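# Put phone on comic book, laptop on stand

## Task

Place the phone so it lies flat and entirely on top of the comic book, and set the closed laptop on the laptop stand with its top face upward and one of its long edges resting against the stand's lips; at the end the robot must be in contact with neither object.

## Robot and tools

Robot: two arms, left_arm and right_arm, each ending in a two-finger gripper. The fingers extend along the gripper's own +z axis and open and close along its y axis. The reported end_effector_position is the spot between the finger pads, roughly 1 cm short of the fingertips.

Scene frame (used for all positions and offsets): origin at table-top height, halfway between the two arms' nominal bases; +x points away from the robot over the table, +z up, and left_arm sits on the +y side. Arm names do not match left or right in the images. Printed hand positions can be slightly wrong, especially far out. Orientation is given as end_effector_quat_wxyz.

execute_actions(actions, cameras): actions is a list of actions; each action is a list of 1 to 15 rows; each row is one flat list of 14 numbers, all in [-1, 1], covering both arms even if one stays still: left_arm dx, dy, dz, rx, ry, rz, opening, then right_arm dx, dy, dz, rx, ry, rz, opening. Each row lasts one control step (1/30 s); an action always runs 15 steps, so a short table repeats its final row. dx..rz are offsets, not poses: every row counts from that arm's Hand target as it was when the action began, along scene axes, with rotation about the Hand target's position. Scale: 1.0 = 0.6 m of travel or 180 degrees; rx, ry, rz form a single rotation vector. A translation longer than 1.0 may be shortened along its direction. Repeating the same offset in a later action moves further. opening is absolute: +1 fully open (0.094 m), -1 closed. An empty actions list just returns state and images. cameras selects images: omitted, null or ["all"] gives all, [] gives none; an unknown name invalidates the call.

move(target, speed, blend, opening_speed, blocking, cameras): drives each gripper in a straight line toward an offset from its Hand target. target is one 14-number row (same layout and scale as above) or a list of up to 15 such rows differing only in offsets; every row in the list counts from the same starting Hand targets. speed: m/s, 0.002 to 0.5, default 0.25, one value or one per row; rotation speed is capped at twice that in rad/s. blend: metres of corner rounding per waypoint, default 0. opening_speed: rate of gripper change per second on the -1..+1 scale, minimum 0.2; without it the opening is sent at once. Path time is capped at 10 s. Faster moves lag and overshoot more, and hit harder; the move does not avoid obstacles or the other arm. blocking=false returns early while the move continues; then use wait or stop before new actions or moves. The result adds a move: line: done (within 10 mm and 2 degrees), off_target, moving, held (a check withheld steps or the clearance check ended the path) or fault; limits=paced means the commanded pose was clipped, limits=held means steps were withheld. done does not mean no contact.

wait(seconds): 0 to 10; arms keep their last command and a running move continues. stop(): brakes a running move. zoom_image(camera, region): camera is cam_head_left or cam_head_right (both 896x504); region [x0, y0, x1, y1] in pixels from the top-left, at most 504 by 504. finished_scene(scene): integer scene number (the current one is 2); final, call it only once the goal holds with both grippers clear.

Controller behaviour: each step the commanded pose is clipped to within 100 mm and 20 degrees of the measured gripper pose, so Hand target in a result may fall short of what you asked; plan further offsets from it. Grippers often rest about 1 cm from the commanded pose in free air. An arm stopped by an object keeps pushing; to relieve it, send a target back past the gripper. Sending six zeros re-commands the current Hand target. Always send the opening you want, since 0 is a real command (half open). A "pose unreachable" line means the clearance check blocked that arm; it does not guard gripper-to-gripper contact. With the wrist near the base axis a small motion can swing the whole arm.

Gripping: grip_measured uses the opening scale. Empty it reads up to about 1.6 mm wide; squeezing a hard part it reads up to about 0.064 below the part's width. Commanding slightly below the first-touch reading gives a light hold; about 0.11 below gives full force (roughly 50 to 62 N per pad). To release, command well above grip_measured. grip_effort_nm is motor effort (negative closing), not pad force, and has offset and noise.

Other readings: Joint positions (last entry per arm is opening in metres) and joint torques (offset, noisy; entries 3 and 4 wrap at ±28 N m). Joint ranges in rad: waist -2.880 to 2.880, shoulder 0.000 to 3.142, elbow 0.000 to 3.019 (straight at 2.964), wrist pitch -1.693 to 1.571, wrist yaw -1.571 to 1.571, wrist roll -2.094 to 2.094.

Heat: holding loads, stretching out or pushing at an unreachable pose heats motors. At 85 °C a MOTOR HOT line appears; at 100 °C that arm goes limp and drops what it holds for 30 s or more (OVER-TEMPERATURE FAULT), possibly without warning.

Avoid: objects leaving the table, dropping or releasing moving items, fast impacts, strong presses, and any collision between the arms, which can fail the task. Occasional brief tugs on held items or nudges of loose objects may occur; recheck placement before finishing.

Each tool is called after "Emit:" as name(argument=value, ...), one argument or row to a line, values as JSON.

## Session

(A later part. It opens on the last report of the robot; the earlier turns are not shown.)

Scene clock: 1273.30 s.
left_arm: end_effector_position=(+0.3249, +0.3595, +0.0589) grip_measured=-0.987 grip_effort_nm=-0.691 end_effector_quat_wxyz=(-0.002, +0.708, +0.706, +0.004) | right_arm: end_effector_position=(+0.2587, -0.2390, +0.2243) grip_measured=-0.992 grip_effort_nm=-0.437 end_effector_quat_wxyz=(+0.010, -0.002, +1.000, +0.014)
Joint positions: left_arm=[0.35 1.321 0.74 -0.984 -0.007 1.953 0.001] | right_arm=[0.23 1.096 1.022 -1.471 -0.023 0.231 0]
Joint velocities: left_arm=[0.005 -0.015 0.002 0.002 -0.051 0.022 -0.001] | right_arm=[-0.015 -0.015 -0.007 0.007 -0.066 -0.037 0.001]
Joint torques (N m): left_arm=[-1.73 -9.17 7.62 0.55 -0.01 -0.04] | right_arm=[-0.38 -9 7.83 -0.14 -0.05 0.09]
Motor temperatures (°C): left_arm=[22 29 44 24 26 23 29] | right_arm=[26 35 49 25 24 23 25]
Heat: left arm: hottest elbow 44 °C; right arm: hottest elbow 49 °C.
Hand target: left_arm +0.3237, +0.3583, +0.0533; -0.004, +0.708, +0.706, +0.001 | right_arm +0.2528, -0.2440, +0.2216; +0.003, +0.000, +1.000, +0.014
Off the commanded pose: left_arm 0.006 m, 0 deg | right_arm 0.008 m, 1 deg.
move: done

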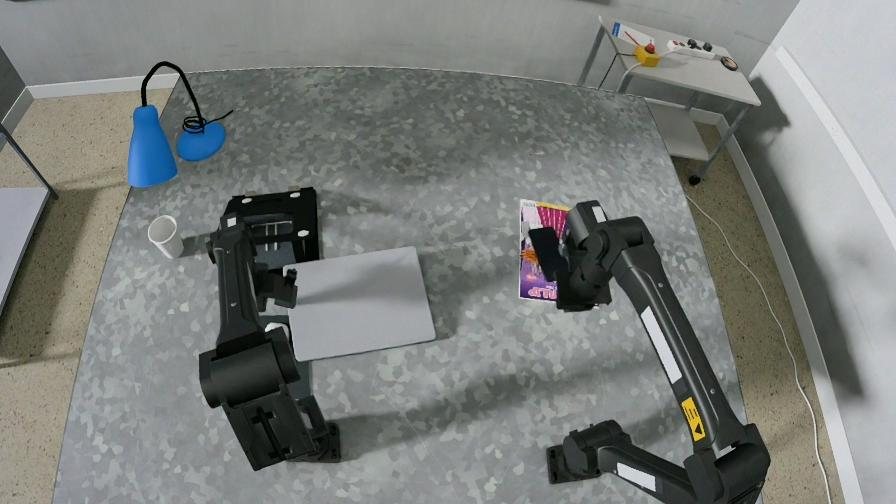

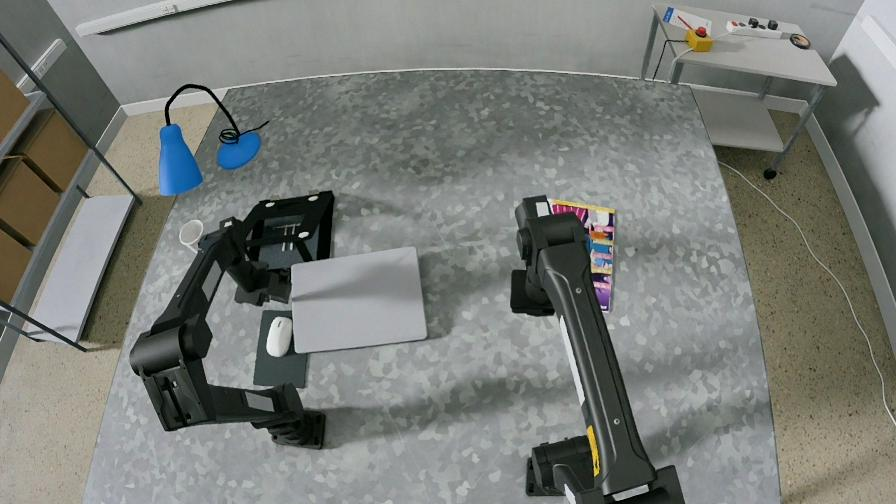

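Emit:
move(
  target=[
    [0.008, -0.003, -0.065, 0,0,0, -1, 0, 0, 0, 0, 0, 0, -1],
    [0.01, -0.23, -0.065, 0,0,0, -1, 0, 0, 0, 0, 0, 0, -1],
  ],
  speed=0.08,
)

Scene clock: 1278.53 s.
left_arm: end_effector_position=(+0.3289, +0.2338, +0.0139) grip_measured=-0.987 grip_effort_nm=-0.696 end_effector_quat_wxyz=(-0.012, +0.699, +0.715, +0.003) | right_arm: end_effector_position=(+0.2587, -0.2390, +0.2243) grip_measured=-0.992 grip_effort_nm=-0.437 end_effector_quat_wxyz=(+0.010, -0.002, +1.000, +0.014)
Joint positions: left_arm=[-0.069 1.378 0.645 -0.851 -0.021 1.507 0.001] | right_arm=[0.23 1.096 1.022 -1.471 -0.023 0.231 0]
Joint velocities: left_arm=[-0.005 -0.005 0.012 -0.007 0.066 -0.007 0.001] | right_arm=[-0.005 -0.005 -0.012 -0.002 -0.022 -0.066 0]
Joint torques (N m): left_arm=[-4.07 -10.11 6.93 0.51 0.66 -0.02] | right_arm=[-0.32 -9.05 7.87 -0.13 -0.05 0.08]
Motor temperatures (°C): left_arm=[22 28 44 24 27 23 29] | right_arm=[26 35 48 25 24 23 25]
Heat: left arm: hottest elbow 44 °C; right arm: hottest elbow 48 °C.
Hand target: left_arm +0.3282, +0.2200, +0.0159; -0.002, +0.708, +0.706, +0.002 | right_arm +0.2528, -0.2440, +0.2216; +0.003, +0.000, +1.000, +0.014
Off the commanded pose: left_arm 0.013 m, 2 deg | right_arm 0.008 m, 1 deg.
move: off_target (left_arm)

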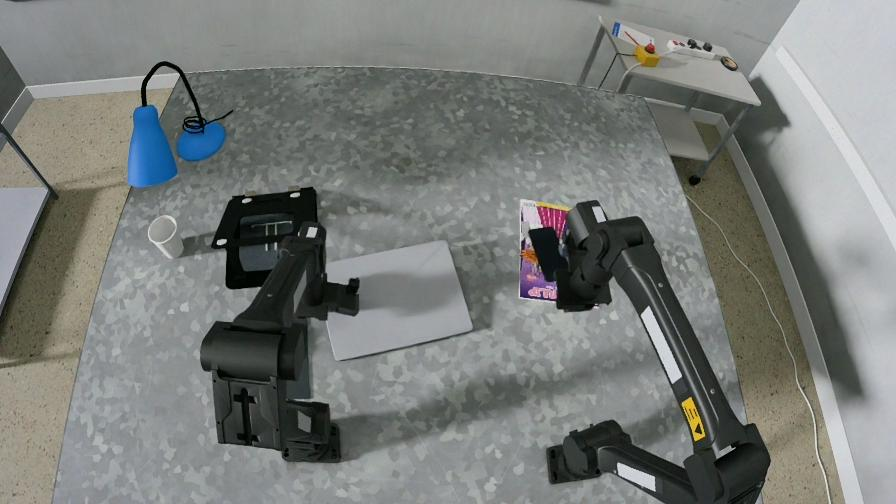

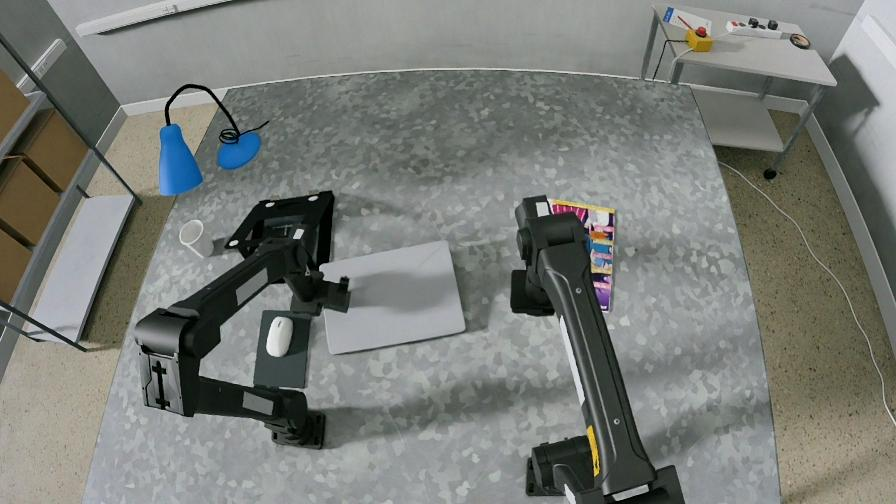

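Emit:
move(
  target=[
    [0, 0.06, 0.0, 0,0,0, -1, 0, 0, 0, 0, 0, 0, -1],
    [-0.05, 0.1, 0.2, 0,0,0, -1, 0, 0, 0, 0, 0, 0, -1],
    [-0.05, 0.2, 0.4, 0,0,0, -1, 0, 0, 0, 0, 0, 0, -1],
  ],
  speed=0.15,
  blend=0.02,
)

Emit:
zoom_image(
  camera="cam_head_right",
  region=[220, 180, 500, 400],
)

Emit:
zoom_image(
  camera="cam_head_left",
  region=[220, 180, 500, 400],
)

Scene clock: 1293.87 s.
left_arm: end_effector_position=(+0.2876, +0.3336, +0.2300) grip_measured=-0.987 grip_effort_nm=-0.696 end_effector_quat_wxyz=(-0.017, +0.709, +0.704, -0.022) | right_arm: end_effector_position=(+0.2587, -0.2390, +0.2243) grip_measured=-0.992 grip_effort_nm=-0.437 end_effector_quat_wxyz=(+0.010, -0.002, +1.000, +0.014)
Joint positions: left_arm=[0.309 1.078 1.023 -1.57 -0.011 1.915 0.001] | right_arm=[0.23 1.096 1.022 -1.471 -0.023 0.231 0]
Joint velocities: left_arm=[0.015 -0.005 0.012 0.007 0.022 -0.022 0] | right_arm=[-0.034 -0.024 -0.002 -0.007 0.022 -0.007 0]
Joint torques (N m): left_arm=[-0.44 -6.53 16.14 -0.36 0.09 0.11] | right_arm=[-0.38 -9.05 7.86 -0.14 -0.05 0.08]
Motor temperatures (°C): left_arm=[22 28 43 24 27 23 29] | right_arm=[26 35 48 25 24 23 25]
Heat: left arm: hottest elbow 43 °C; right arm: hottest elbow 48 °C.
Hand target: left_arm +0.3023, +0.3428, +0.2545; -0.004, +0.708, +0.706, +0.001 | right_arm +0.2528, -0.2440, +0.2216; +0.003, +0.000, +1.000, +0.014
Off the commanded pose: left_arm 0.029 m, 3 deg | right_arm 0.008 m, 1 deg.
move: off_target (left_arm); blend cut to 0.0178 m at target 1

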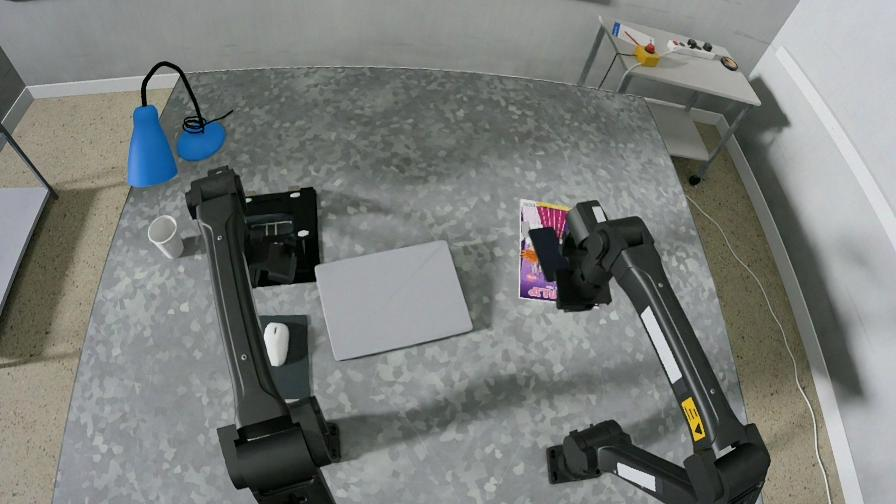

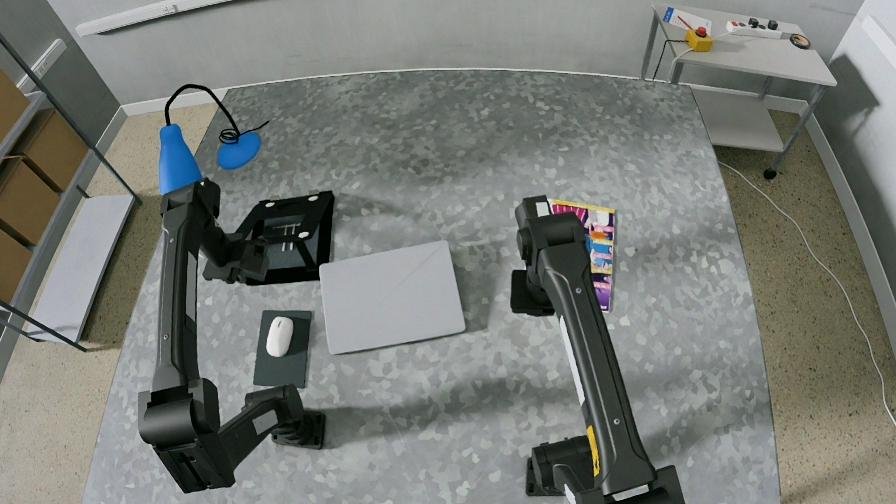

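Scaled by 1.800.

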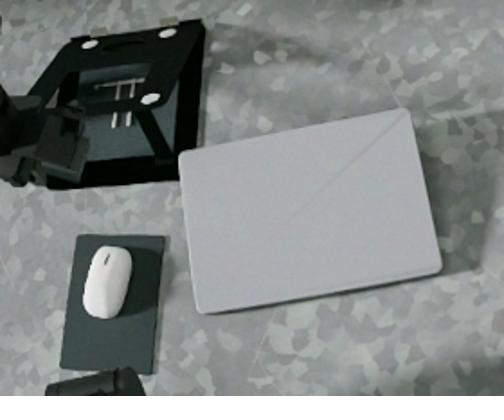

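Scaled by 1.800.

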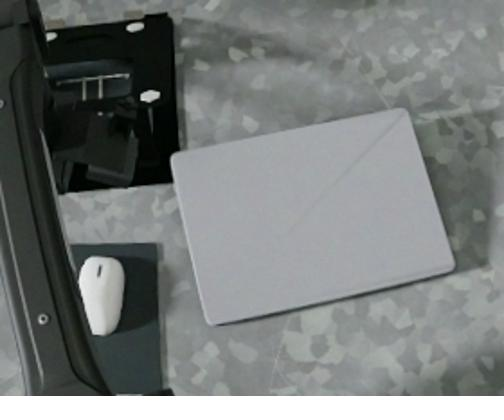

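Emit:
move(
  target=[
    [0.25, 0.06, 0.08, 0,0,0, -1, -0.205,0.24,-0.119, 0, 0, 0, -1],
    [0.25, 0.06, 0.08, 0,0,0, -1, -0.205,0.69,-0.236, 0, 0, 0, -1],
    [0.25, 0.06, 0.08, 0,0,0, -1, -0.205,0.69,-0.346, 0, 0, 0, -1],
  ],
  speed=0.2,
  blend=0.02,
)

Scene clock: 1306.63 s.
left_arm: end_effector_position=(+0.4357, +0.3784, +0.2800) grip_measured=-0.987 grip_effort_nm=-0.696 end_effector_quat_wxyz=(-0.015, +0.707, +0.707, -0.020) | right_arm: end_effector_position=(+0.1248, +0.1272, +0.0716) grip_measured=-0.992 grip_effort_nm=-0.432 end_effector_quat_wxyz=(-0.008, -0.005, +1.000, +0.001)
Joint positions: left_arm=[0.294 1.482 1.512 -1.651 -0.009 1.892 0.001] | right_arm=[1.224 1.679 1.181 -1.078 -0.017 1.22 0]
Joint velocities: left_arm=[-0.005 -0.005 0.007 0.007 -0.037 0.007 0.001] | right_arm=[-0.015 -0.015 -0.002 -0.012 -0.007 -0.037 -0.002]
Joint torques (N m): left_arm=[-1.85 -13.27 16.13 -0.14 0.15 -0.09] | right_arm=[0.21 -19.14 6.58 -0.16 0.08 0.12]
Motor temperatures (°C): left_arm=[22 28 44 24 27 23 29] | right_arm=[26 35 48 25 24 23 25]
Heat: left arm: hottest elbow 44 °C; right arm: hottest elbow 48 °C.
Hand target: left_arm +0.4532, +0.3774, +0.3017; -0.003, +0.708, +0.706, +0.001 | right_arm +0.1247, +0.1199, +0.0748; -0.009, -0.004, +1.000, -0.001
Off the commanded pose: left_arm 0.028 m, 3 deg | right_arm 0.072 m, 2 deg.
move: held (right_arm; a check stopped the path), off_target (left_arm); path passed 1 of 3 targets; limits=held
pose unreachable (right arm): on one or more control steps of this call, first in action 0 (counted from 0), this arm could not follow its commanded pose, so it was not sent that pose on those steps. It may still have moved: this result reports where it is.
cause: moving toward the commanded pose would bring a part of the arm too close to another arm (this arm's gripper housing and the left arm's upper arm (the part past joint 2), along the way the arms are being sent, or toward where that arm still pushes).

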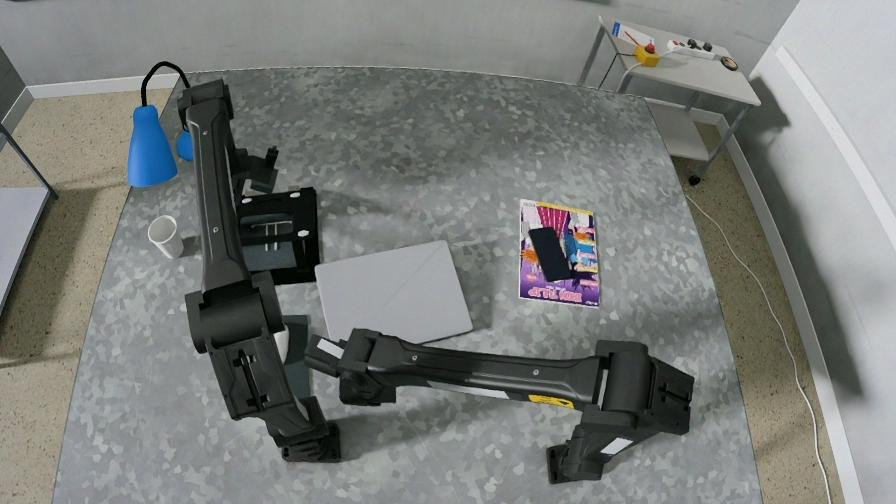

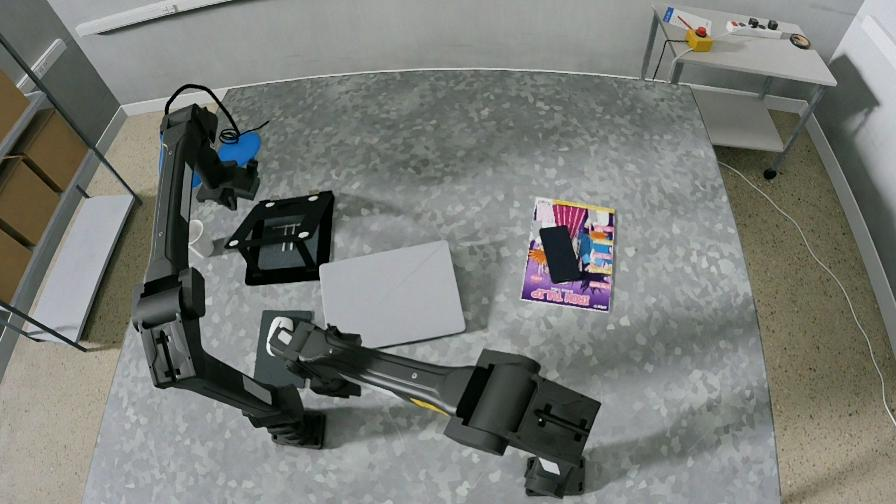

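Emit:
move(
  target=[
    [0, 0,0, 0,0,0, -1, 0.0,0.0,-0.103, 0, 0, 0, -1],
    [0,0,0, 0,0,0, -1, 0.25,0.0,-0.103, 0, 0, 0, -1],
  ],
  speed=0.1,
)

Scene clock: 1311.83 s.
left_arm: end_effector_position=(+0.4357, +0.3784, +0.2800) grip_measured=-0.987 grip_effort_nm=-0.691 end_effector_quat_wxyz=(-0.015, +0.707, +0.707, -0.020) | right_arm: end_effector_position=(+0.2521, +0.1072, +0.0167) grip_measured=-0.992 grip_effort_nm=-0.437 end_effector_quat_wxyz=(-0.015, -0.012, +1.000, -0.002)
Joint positions: left_arm=[0.294 1.482 1.512 -1.651 -0.009 1.892 0.001] | right_arm=[0.968 1.852 1.26 -1 -0.023 0.949 0]
Joint velocities: left_arm=[0.005 -0.005 0.007 -0.002 -0.051 -0.037 0] | right_arm=[-0.015 -0.005 0.002 -0.002 -0.022 0.007 -0.001]
Joint torques (N m): left_arm=[-2.73 -12.51 16.24 -0.23 0.09 -0.09] | right_arm=[-1.14 -16.62 11.3 -0.02 0.39 0.11]
Motor temperatures (°C): left_arm=[22 28 46 24 27 23 29] | right_arm=[26 36 48 25 24 23 25]
Heat: left arm: hottest elbow 46 °C; right arm: hottest elbow 48 °C.
Hand target: left_arm +0.4532, +0.3774, +0.3017; -0.003, +0.708, +0.706, +0.001 | right_arm +0.2760, +0.1174, +0.0142; -0.008, -0.004, +1.000, +0.001
Off the commanded pose: left_arm 0.028 m, 3 deg | right_arm 0.026 m, 1 deg.
move: off_target (left_arm, right_arm)

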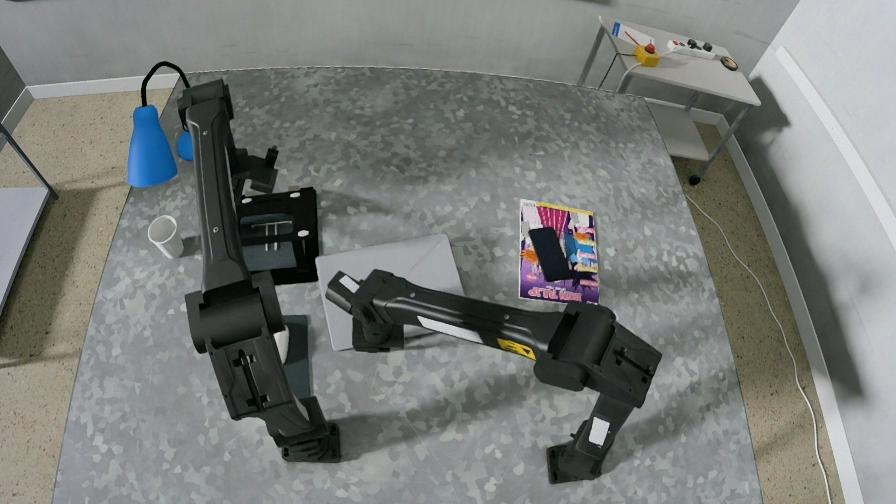

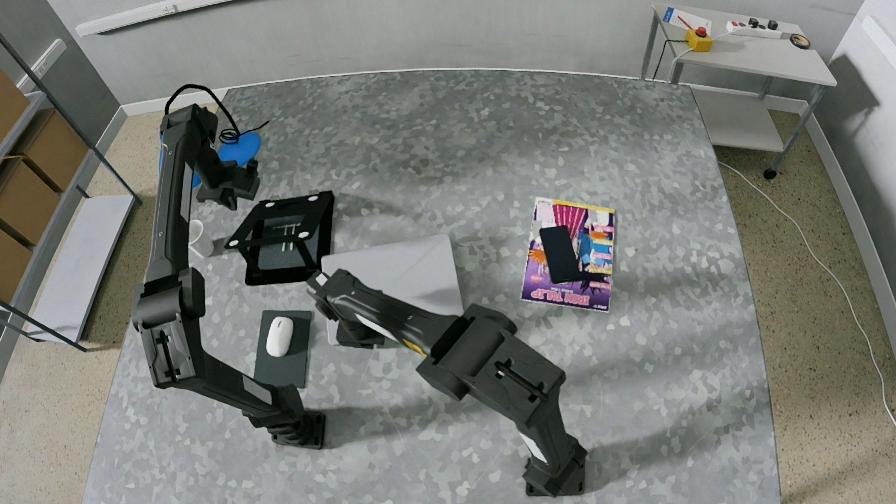

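Emit:
move(
  target=[
    [0, 0,0, 0,0,0, -1, -0.08,0.0,0.0, 0, 0, 0, -1],
    [0,0,0, 0,0,0, -1, -0.15,-0.05,0.2, 0, 0, 0, -1],
    [0,0,0, 0,0,0, -1, -0.1,-0.6,0.3, 0, 0, 0, -1],
  ],
  speed=0.2,
  blend=0.02,
)

Emit:
zoom_image(
  camera="cam_head_right",
  region=[220, 180, 500, 400],
)

Emit:
zoom_image(
  camera="cam_head_left",
  region=[220, 180, 500, 400],
)

Scene clock: 1319.60 s.
left_arm: end_effector_position=(+0.4357, +0.3784, +0.2800) grip_measured=-0.987 grip_effort_nm=-0.691 end_effector_quat_wxyz=(-0.015, +0.707, +0.707, -0.020) | right_arm: end_effector_position=(+0.2184, -0.2349, +0.2015) grip_measured=-0.992 grip_effort_nm=-0.437 end_effector_quat_wxyz=(+0.002, -0.006, +1.000, +0.004)
Joint positions: left_arm=[0.294 1.482 1.512 -1.651 -0.009 1.892 0.001] | right_arm=[0.294 1.008 0.904 -1.461 -0.006 0.286 0]
Joint velocities: left_arm=[-0.015 -0.005 -0.017 -0.002 0.066 -0.037 0] | right_arm=[-0.024 -0.005 -0.002 -0.002 0.007 -0.037 0.001]
Joint torques (N m): left_arm=[-2.02 -12.1 16.35 -0.24 0.09 -0.06] | right_arm=[-0.44 -7.36 7.97 -0.18 -0.04 0.05]
Motor temperatures (°C): left_arm=[22 28 47 24 27 23 29] | right_arm=[26 36 48 25 24 23 25]
Heat: left arm: hottest elbow 47 °C; right arm: hottest elbow 48 °C.
Hand target: left_arm +0.4532, +0.3774, +0.3017; -0.003, +0.708, +0.706, +0.001 | right_arm +0.2134, -0.2396, +0.1994; -0.004, -0.004, +1.000, +0.003
Off the commanded pose: left_arm 0.028 m, 3 deg | right_arm 0.011 m, 1 deg.
move: off_target (left_arm, right_arm)

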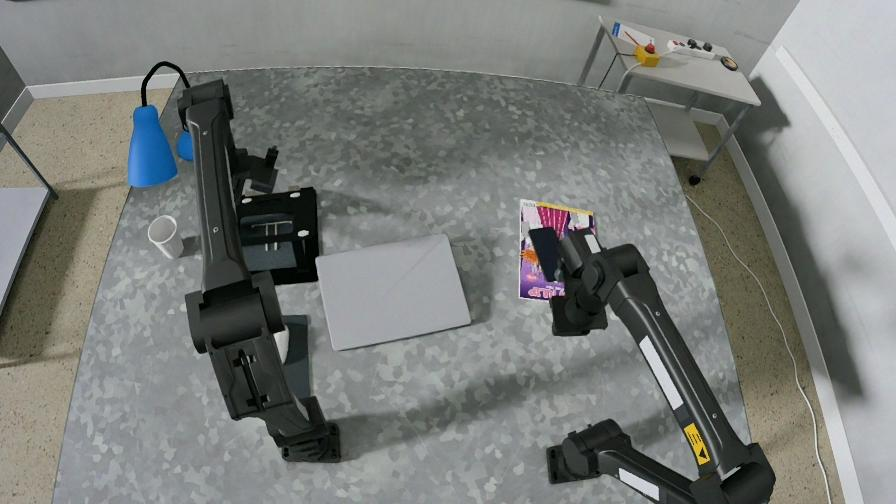

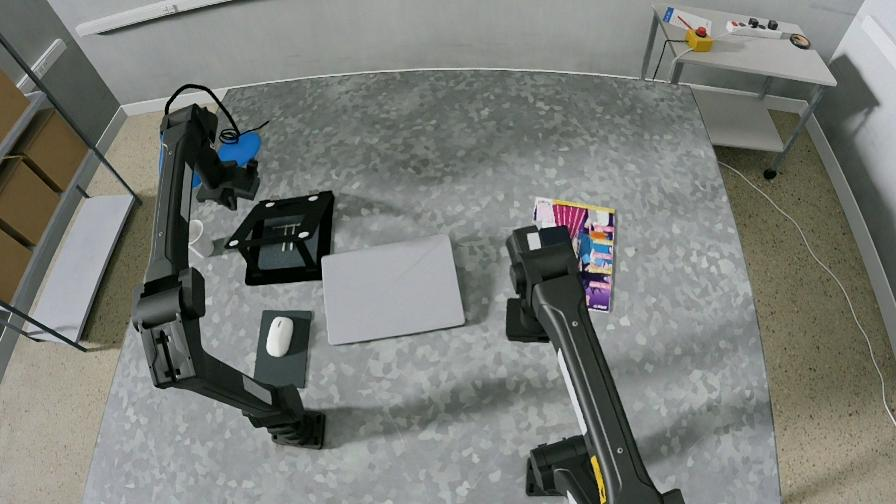

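Scaled by 1.800.

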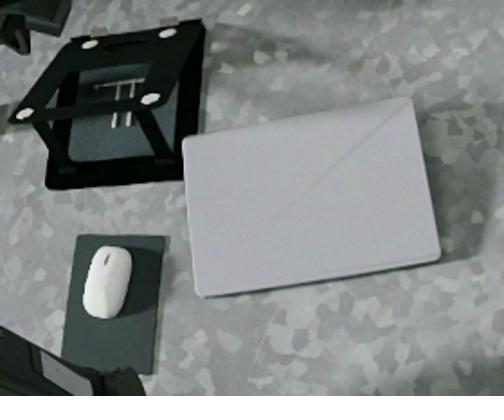

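Scaled by 1.800.

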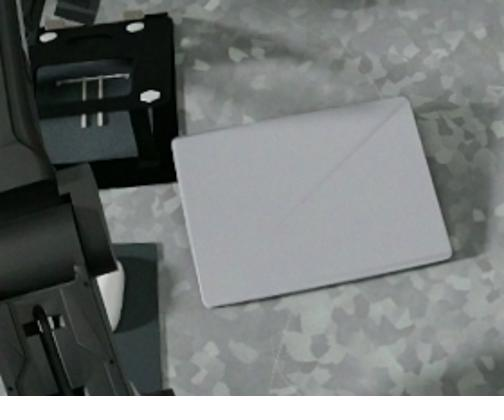

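Emit:
move(
  target=[
    [-0.18,-0.06,-0.15, 0,0,0, -1, 0, 0, 0, 0, 0, 0, -1],
    [-0.18,-0.06,-0.303, 0,0,0, -1, 0, 0, 0, 0, 0, 0, -1],
    [-0.18,-0.06,-0.473, 0,0,0, -1, 0, 0, 0, 0, 0, 0, -1],
    [-0.18,-0.31,-0.473, 0,0,0, -1, 0, 0, 0, 0, 0, 0, -1],
  ],
  speed=[0.2,0.2,0.1,0.08],
)

Scene clock: 1328.50 s.
left_arm: end_effector_position=(+0.3382, +0.2036, +0.0168) grip_measured=-0.987 grip_effort_nm=-0.691 end_effector_quat_wxyz=(-0.015, +0.700, +0.714, +0.002) | right_arm: end_effector_position=(+0.2185, -0.2350, +0.2015) grip_measured=-0.992 grip_effort_nm=-0.442 end_effector_quat_wxyz=(+0.002, -0.007, +1.000, +0.004)
Joint positions: left_arm=[-0.166 1.407 0.684 -0.87 -0.021 1.414 0.001] | right_arm=[0.293 1.008 0.904 -1.461 -0.006 0.286 0]
Joint velocities: left_arm=[-0.005 -0.015 -0.012 0.002 -0.066 0.037 0] | right_arm=[-0.024 0.005 0.002 0.007 0.022 -0.007 0.001]
Joint torques (N m): left_arm=[-3.6 -11.22 7.86 0.46 0.68 -0.13] | right_arm=[-0.38 -7.36 7.98 -0.16 -0.04 0.08]
Motor temperatures (°C): left_arm=[22 28 47 24 27 23 29] | right_arm=[26 35 48 25 24 23 25]
Heat: left arm: hottest elbow 47 °C; right arm: hottest elbow 48 °C.
Hand target: left_arm +0.3408, +0.1896, +0.0207; -0.001, +0.708, +0.706, +0.002 | right_arm +0.2135, -0.2397, +0.1994; -0.004, -0.004, +1.000, +0.003
Off the commanded pose: left_arm 0.014 m, 2 deg | right_arm 0.007 m, 1 deg.
move: off_target (left_arm)

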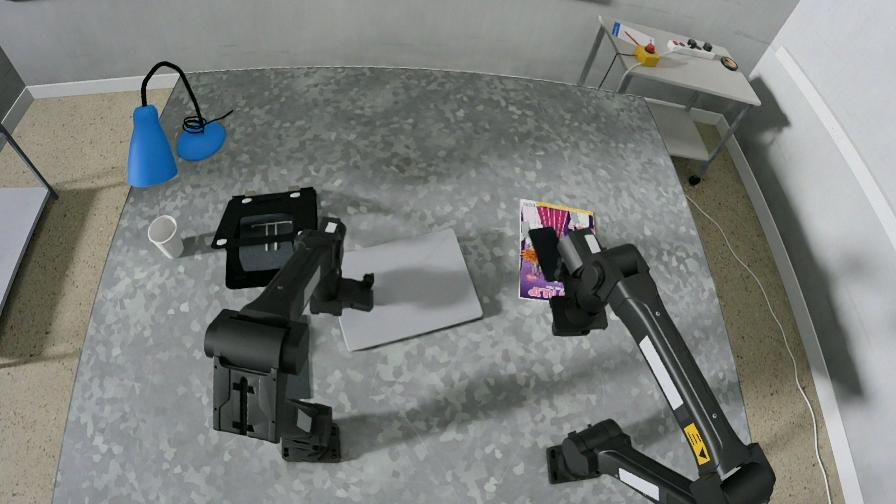

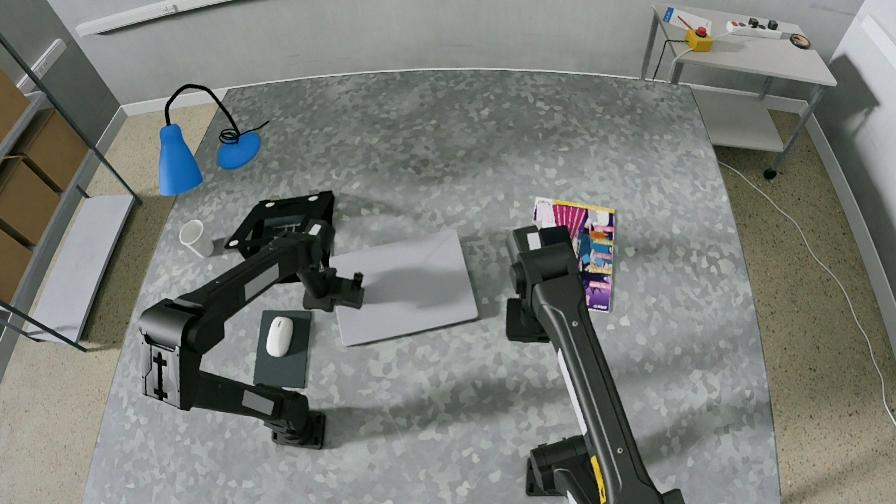

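Emit:
move(
  target=[
    [0,0.08,0, 0,0,0, -1, 0, 0, 0, 0, 0, 0, -1],
    [-0.05,0.2,0.35, 0,0,0, -1, 0, 0, 0, 0, 0, 0, -1],
    [0.18,0.31,0.47, 0,0,0, -1, -0.147,0.233,-0.117, 0, 0, 0, -1],
  ],
  speed=0.2,
  blend=0.02,
  cameras=[],
)

Emit:
move(
  target=[
    [0,0,0, 0,0,0, -1, 0.0,0.367,-0.09, 0, 0, 0, -1],
    [0,0,0, 0,0,0, -1, 0.0,0.367,-0.193, 0, 0, 0, -1],
    [0,0,0, 0,0,0, -1, 0.26,0.367,-0.193, 0, 0, 0, -1],
  ],
  speed=[0.2,0.15,0.1],
)

Scene clock: 1336.53 s.
left_arm: end_effector_position=(+0.4403, +0.3671, +0.2784) grip_measured=-0.987 grip_effort_nm=-0.691 end_effector_quat_wxyz=(-0.016, +0.709, +0.705, -0.019) | right_arm: end_effector_position=(+0.1272, -0.1001, +0.1359) grip_measured=-0.992 grip_effort_nm=-0.437 end_effector_quat_wxyz=(-0.003, -0.002, +1.000, +0.009)
Joint positions: left_arm=[0.264 1.483 1.51 -1.646 -0.011 1.87 0.001] | right_arm=[0.922 1.057 0.759 -1.262 -0.016 0.923 0]
Joint velocities: left_arm=[-0.005 0.005 0.002 -0.002 -0.11 0.022 0] | right_arm=[-0.005 0.005 0.012 0.007 -0.066 0.022 0]
Joint torques (N m): left_arm=[-0.79 -13.45 16.44 -0.34 0.14 0.12] | right_arm=[1.49 -5.48 7.56 0.54 0.15 0.23]
Motor temperatures (°C): left_arm=[22 28 46 23 27 23 29] | right_arm=[26 35 48 25 24 23 25]
Heat: left arm: hottest elbow 46 °C; right arm: hottest elbow 48 °C.
Hand target: left_arm +0.4545, +0.3768, +0.2999; -0.003, +0.708, +0.706, +0.001 | right_arm +0.1240, -0.0994, +0.1270; -0.008, -0.004, +1.000, +0.001
Off the commanded pose: left_arm 0.027 m, 3 deg | right_arm 0.007 m, 1 deg.
move: off_target (left_arm)
No camera images: "cameras" was empty.

Scene clock: 1340.50 s.
left_arm: end_effector_position=(+0.4403, +0.3671, +0.2784) grip_measured=-0.987 grip_effort_nm=-0.691 end_effector_quat_wxyz=(-0.016, +0.709, +0.705, -0.019) | right_arm: end_effector_position=(+0.2584, +0.1091, +0.0137) grip_measured=-0.992 grip_effort_nm=-0.437 end_effector_quat_wxyz=(-0.013, -0.014, +1.000, +0.000)
Joint positions: left_arm=[0.264 1.483 1.51 -1.646 -0.011 1.87 0.001] | right_arm=[0.96 1.865 1.27 -0.992 -0.022 0.937 0]
Joint velocities: left_arm=[-0.015 -0.005 -0.002 0.022 -0.066 -0.007 0] | right_arm=[-0.034 0.005 -0.017 0.002 -0.007 -0.066 -0.001]
Joint torques (N m): left_arm=[-0.85 -12.45 16.23 -0.18 0.16 0.16] | right_arm=[-1.38 -16.5 11.1 0.02 0.35 0.11]
Motor temperatures (°C): left_arm=[22 28 46 23 27 23 29] | right_arm=[26 35 48 25 24 23 25]
Heat: left arm: hottest elbow 46 °C; right arm: hottest elbow 48 °C.
Hand target: left_arm +0.4545, +0.3769, +0.2999; -0.003, +0.708, +0.706, +0.001 | right_arm +0.2833, +0.1168, +0.0082; -0.008, -0.004, +1.000, +0.001
Off the commanded pose: left_arm 0.028 m, 3 deg | right_arm 0.025 m, 1 deg.
move: off_target (left_arm, right_arm)

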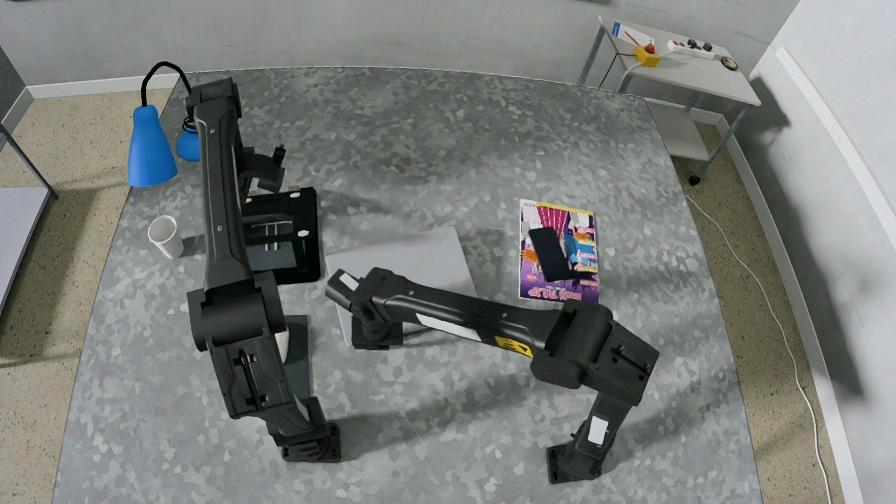

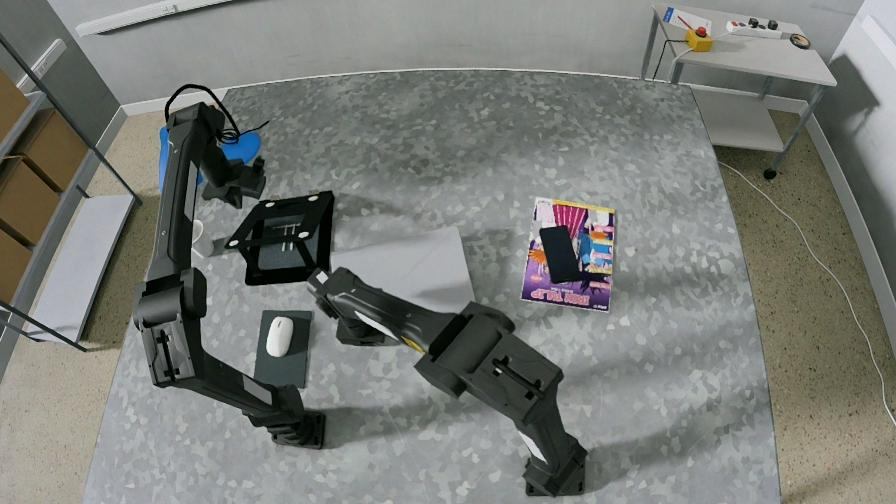

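Keep pushing.

Emit:
move(
  target=[0,0,0, 0,0,0, -1, 0.11,0.0,0.01, 0, 0, 0, -1],
  speed=0.1,
)

Emit:
zoom_image(
  camera="cam_head_left",
  region=[220, 180, 500, 400],
)

Emit:
zoom_image(
  camera="cam_head_right",
  region=[220, 180, 500, 400],
)

Scene clock: 1343.90 s.
left_arm: end_effector_position=(+0.4403, +0.3671, +0.2784) grip_measured=-0.987 grip_effort_nm=-0.686 end_effector_quat_wxyz=(-0.016, +0.709, +0.705, -0.019) | right_arm: end_effector_position=(+0.3247, +0.1096, +0.0191) grip_measured=-0.992 grip_effort_nm=-0.432 end_effector_quat_wxyz=(-0.015, -0.011, +1.000, +0.000)
Joint positions: left_arm=[0.264 1.483 1.51 -1.646 -0.011 1.87 0.001] | right_arm=[0.861 1.948 1.42 -1.062 -0.023 0.843 0]
Joint velocities: left_arm=[-0.005 -0.015 0.002 -0.002 -0.022 -0.022 -0.001] | right_arm=[-0.015 -0.024 0.007 -0.007 0.051 -0.051 0.001]
Joint torques (N m): left_arm=[-0.91 -13.22 16.31 -0.13 0.15 0.11] | right_arm=[-1.08 -18.67 11.7 -0.01 0.43 0.09]
Motor temperatures (°C): left_arm=[22 28 46 23 27 23 29] | right_arm=[26 36 48 25 24 23 25]
Heat: left arm: hottest elbow 46 °C; right arm: hottest elbow 48 °C.
Hand target: left_arm +0.4545, +0.3769, +0.2999; -0.003, +0.708, +0.706, +0.001 | right_arm +0.3494, +0.1164, +0.0146; -0.008, -0.004, +1.000, +0.001
Off the commanded pose: left_arm 0.028 m, 3 deg | right_arm 0.026 m, 1 deg.
move: off_target (left_arm, right_arm)

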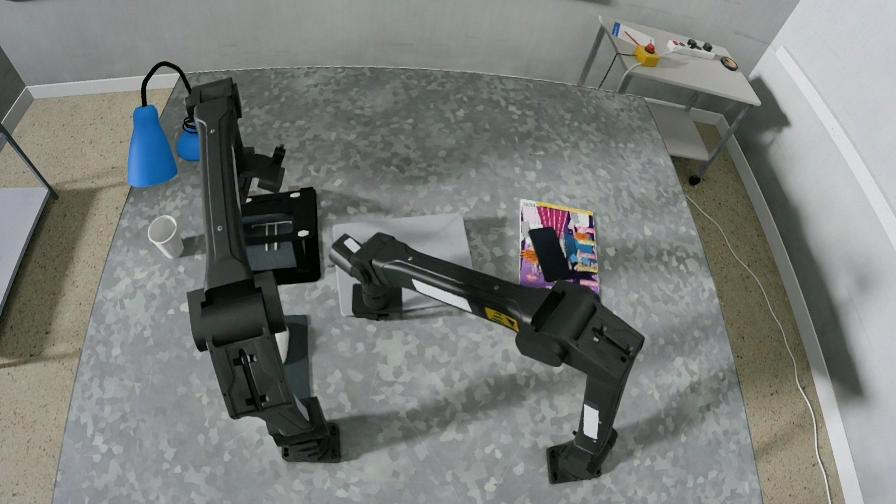

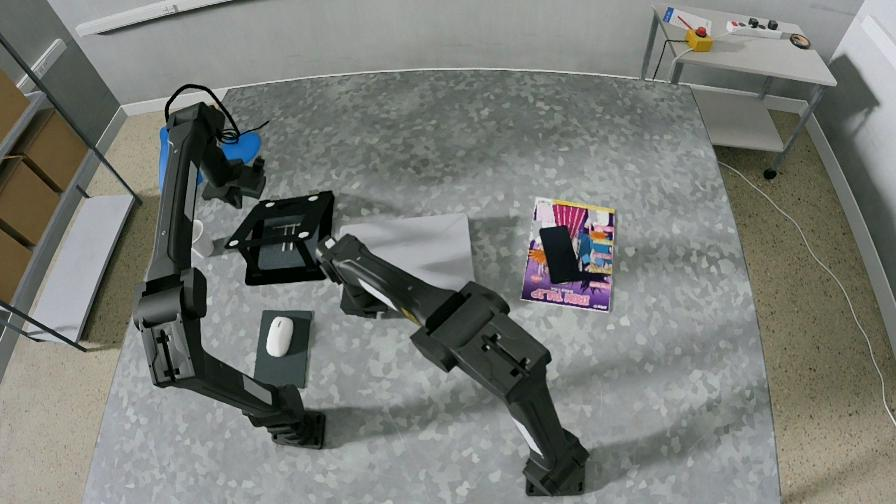

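Scaled by 1.800.

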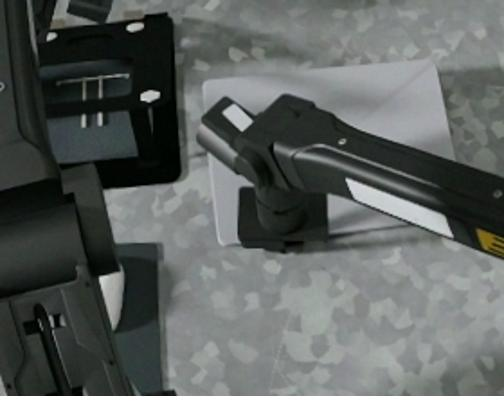

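Scaled by 1.800.

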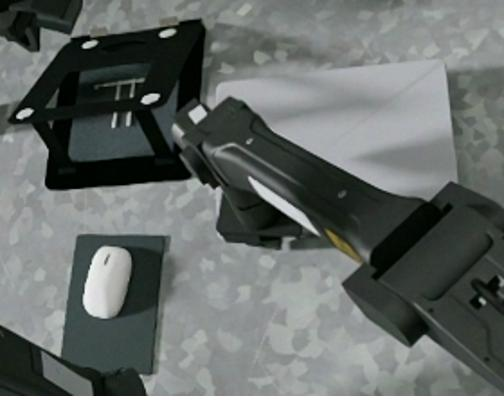

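Emit:
move(
  target=[
    [0,0,0, 0,0,0, -1, -0.08,0.0,0.0, 0, 0, 0, -1],
    [0,0,0, 0,0,0, -1, -0.2,-0.1,0.15, 0, 0, 0, -1],
    [0,0,0, 0,0,0, -1, -0.2,-0.6,0.33, 0, 0, 0, -1],
  ],
  speed=0.2,
  blend=0.02,
)

Emit:
zoom_image(
  camera="cam_head_left",
  region=[220, 180, 500, 400],
)

Emit:
zoom_image(
  camera="cam_head_right",
  region=[220, 180, 500, 400],
)

Scene clock: 1359.83 s.
left_arm: end_effector_position=(+0.4403, +0.3671, +0.2784) grip_measured=-0.987 grip_effort_nm=-0.691 end_effector_quat_wxyz=(-0.016, +0.709, +0.705, -0.019) | right_arm: end_effector_position=(+0.2293, -0.2358, +0.2164) grip_measured=-0.992 grip_effort_nm=-0.432 end_effector_quat_wxyz=(-0.002, -0.006, +1.000, +0.002)
Joint positions: left_arm=[0.264 1.483 1.51 -1.646 -0.011 1.87 0.001] | right_arm=[0.279 1.04 0.963 -1.497 -0.005 0.272 0]
Joint velocities: left_arm=[-0.005 0.005 -0.017 0.002 0.051 -0.007 -0.001] | right_arm=[0.005 -0.005 -0.007 0.012 0.037 0.007 -0.001]
Joint torques (N m): left_arm=[-0.32 -12.81 16.34 -0.18 0.13 0.09] | right_arm=[-0.32 -7.82 8.7 -0.17 -0.03 0.07]
Motor temperatures (°C): left_arm=[22 28 47 23 27 23 29] | right_arm=[26 36 49 25 24 23 25]
Heat: left arm: hottest elbow 47 °C; right arm: hottest elbow 49 °C.
Hand target: left_arm +0.4545, +0.3769, +0.2999; -0.003, +0.708, +0.706, +0.001 | right_arm +0.2270, -0.2397, +0.2180; -0.004, -0.004, +1.000, +0.003
Off the commanded pose: left_arm 0.028 m, 3 deg | right_arm 0.009 m, 1 deg.
move: off_target (left_arm)

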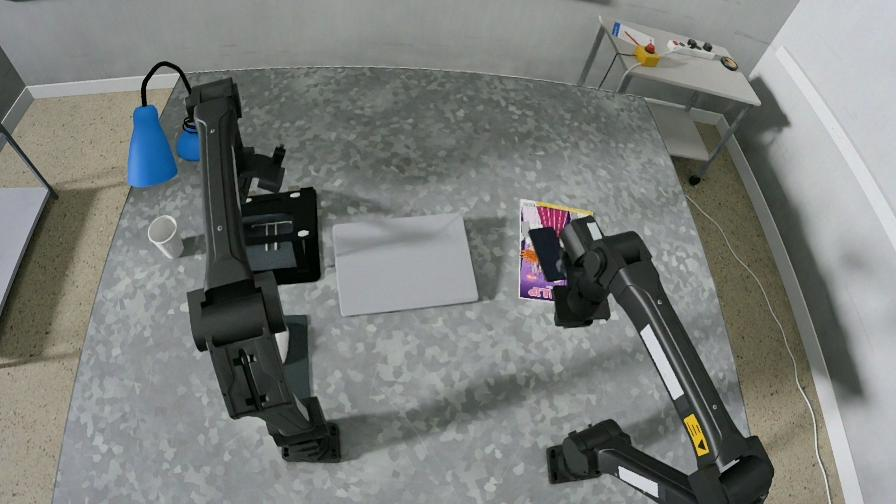

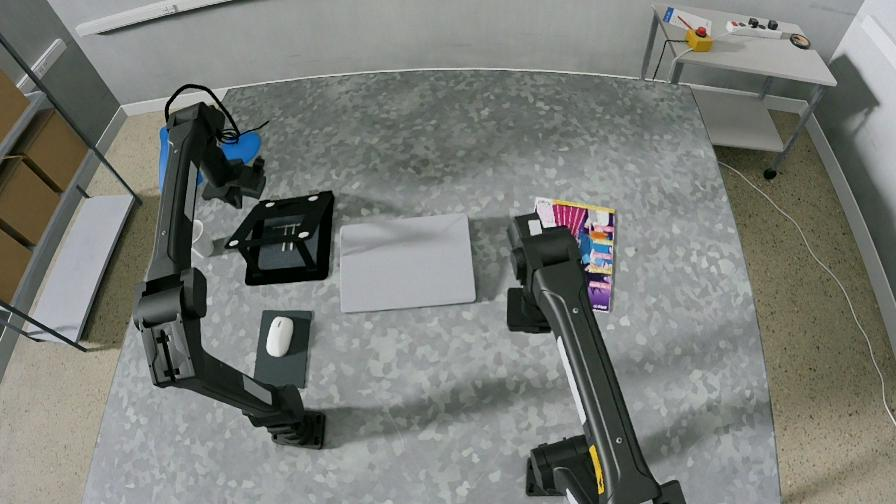

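Scaled by 1.800.

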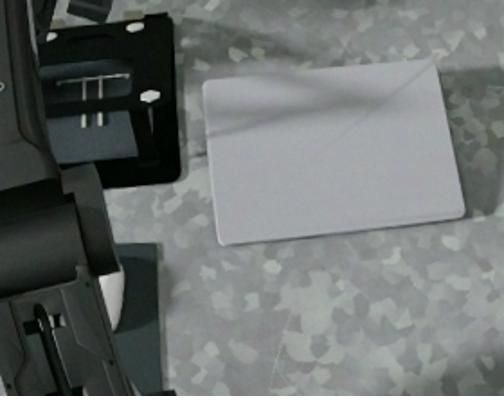

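Scaled by 1.800.

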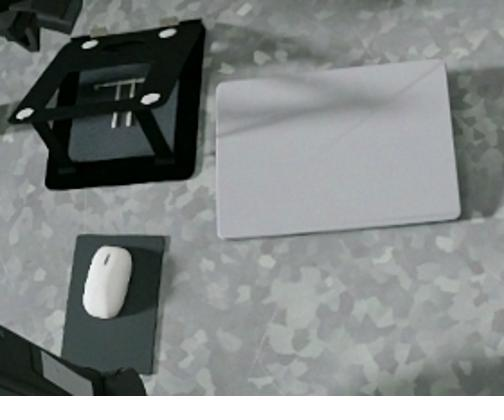

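Emit:
move(
  target=[
    [-0.2,-0.3,0.0, 0,-0.15,0, 0, 0, 0, 0, 0, 0, 0, -1],
    [-0.41,-0.461,-0.17, 0,-0.333,0, 0, 0, 0, 0, 0, 0, 0, -1],
  ],
  speed=0.2,
)

Scene clock: 1367.00 s.
left_arm: end_effector_position=(+0.2056, +0.1043, +0.1993) grip_measured=-0.002 grip_effort_nm=0.120 end_effector_quat_wxyz=(+0.358, +0.607, +0.618, +0.349) | right_arm: end_effector_position=(+0.2292, -0.2358, +0.2164) grip_measured=-0.992 grip_effort_nm=-0.432 end_effector_quat_wxyz=(-0.002, -0.007, +1.000, +0.002)
Joint positions: left_arm=[-1.423 0.563 0.473 -1.182 -1.02 0.327 0.047] | right_arm=[0.279 1.04 0.963 -1.498 -0.006 0.271 0]
Joint velocities: left_arm=[-0.005 0.005 -0.007 -0.012 0.007 -0.037 0.001] | right_arm=[0.005 0.015 -0.017 0.002 0.007 -0.051 -0.001]
Joint torques (N m): left_arm=[-2.43 0.26 11.66 0.49 -0.66 -0.14] | right_arm=[-0.38 -7.82 8.69 -0.23 -0.04 0.08]
Motor temperatures (°C): left_arm=[22 28 47 24 27 23 28] | right_arm=[26 36 48 25 24 23 25]
Heat: left arm: hottest elbow 47 °C; right arm: hottest elbow 48 °C.
Hand target: left_arm +0.2041, +0.1001, +0.2029; +0.360, +0.608, +0.615, +0.348 | right_arm +0.2269, -0.2397, +0.2180; -0.004, -0.004, +1.000, +0.003
Off the commanded pose: left_arm 0.005 m, 1 deg | right_arm 0.005 m, 0 deg.
move: done

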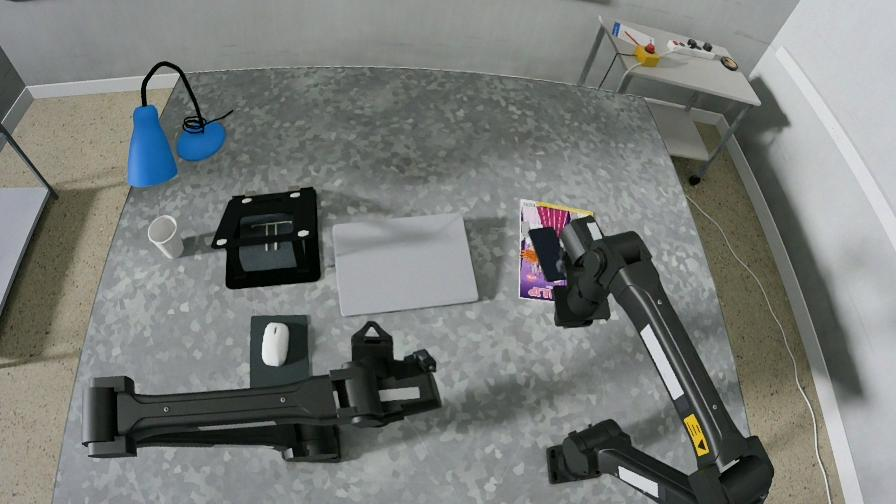

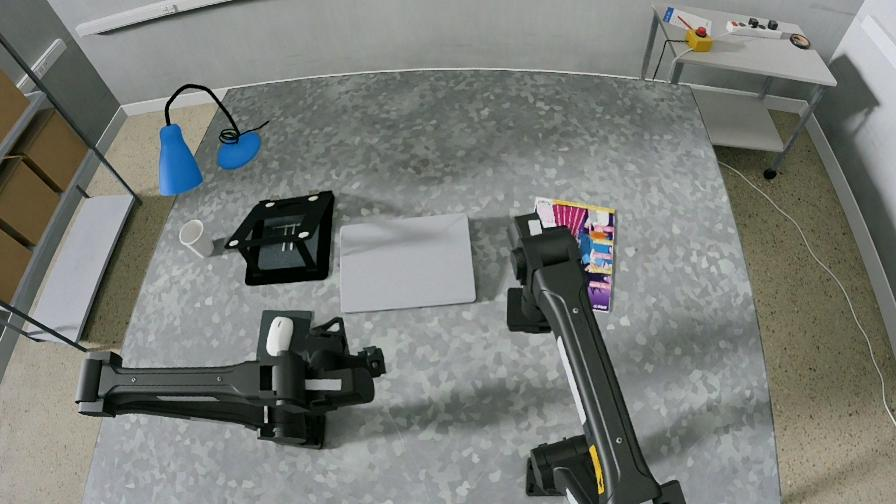

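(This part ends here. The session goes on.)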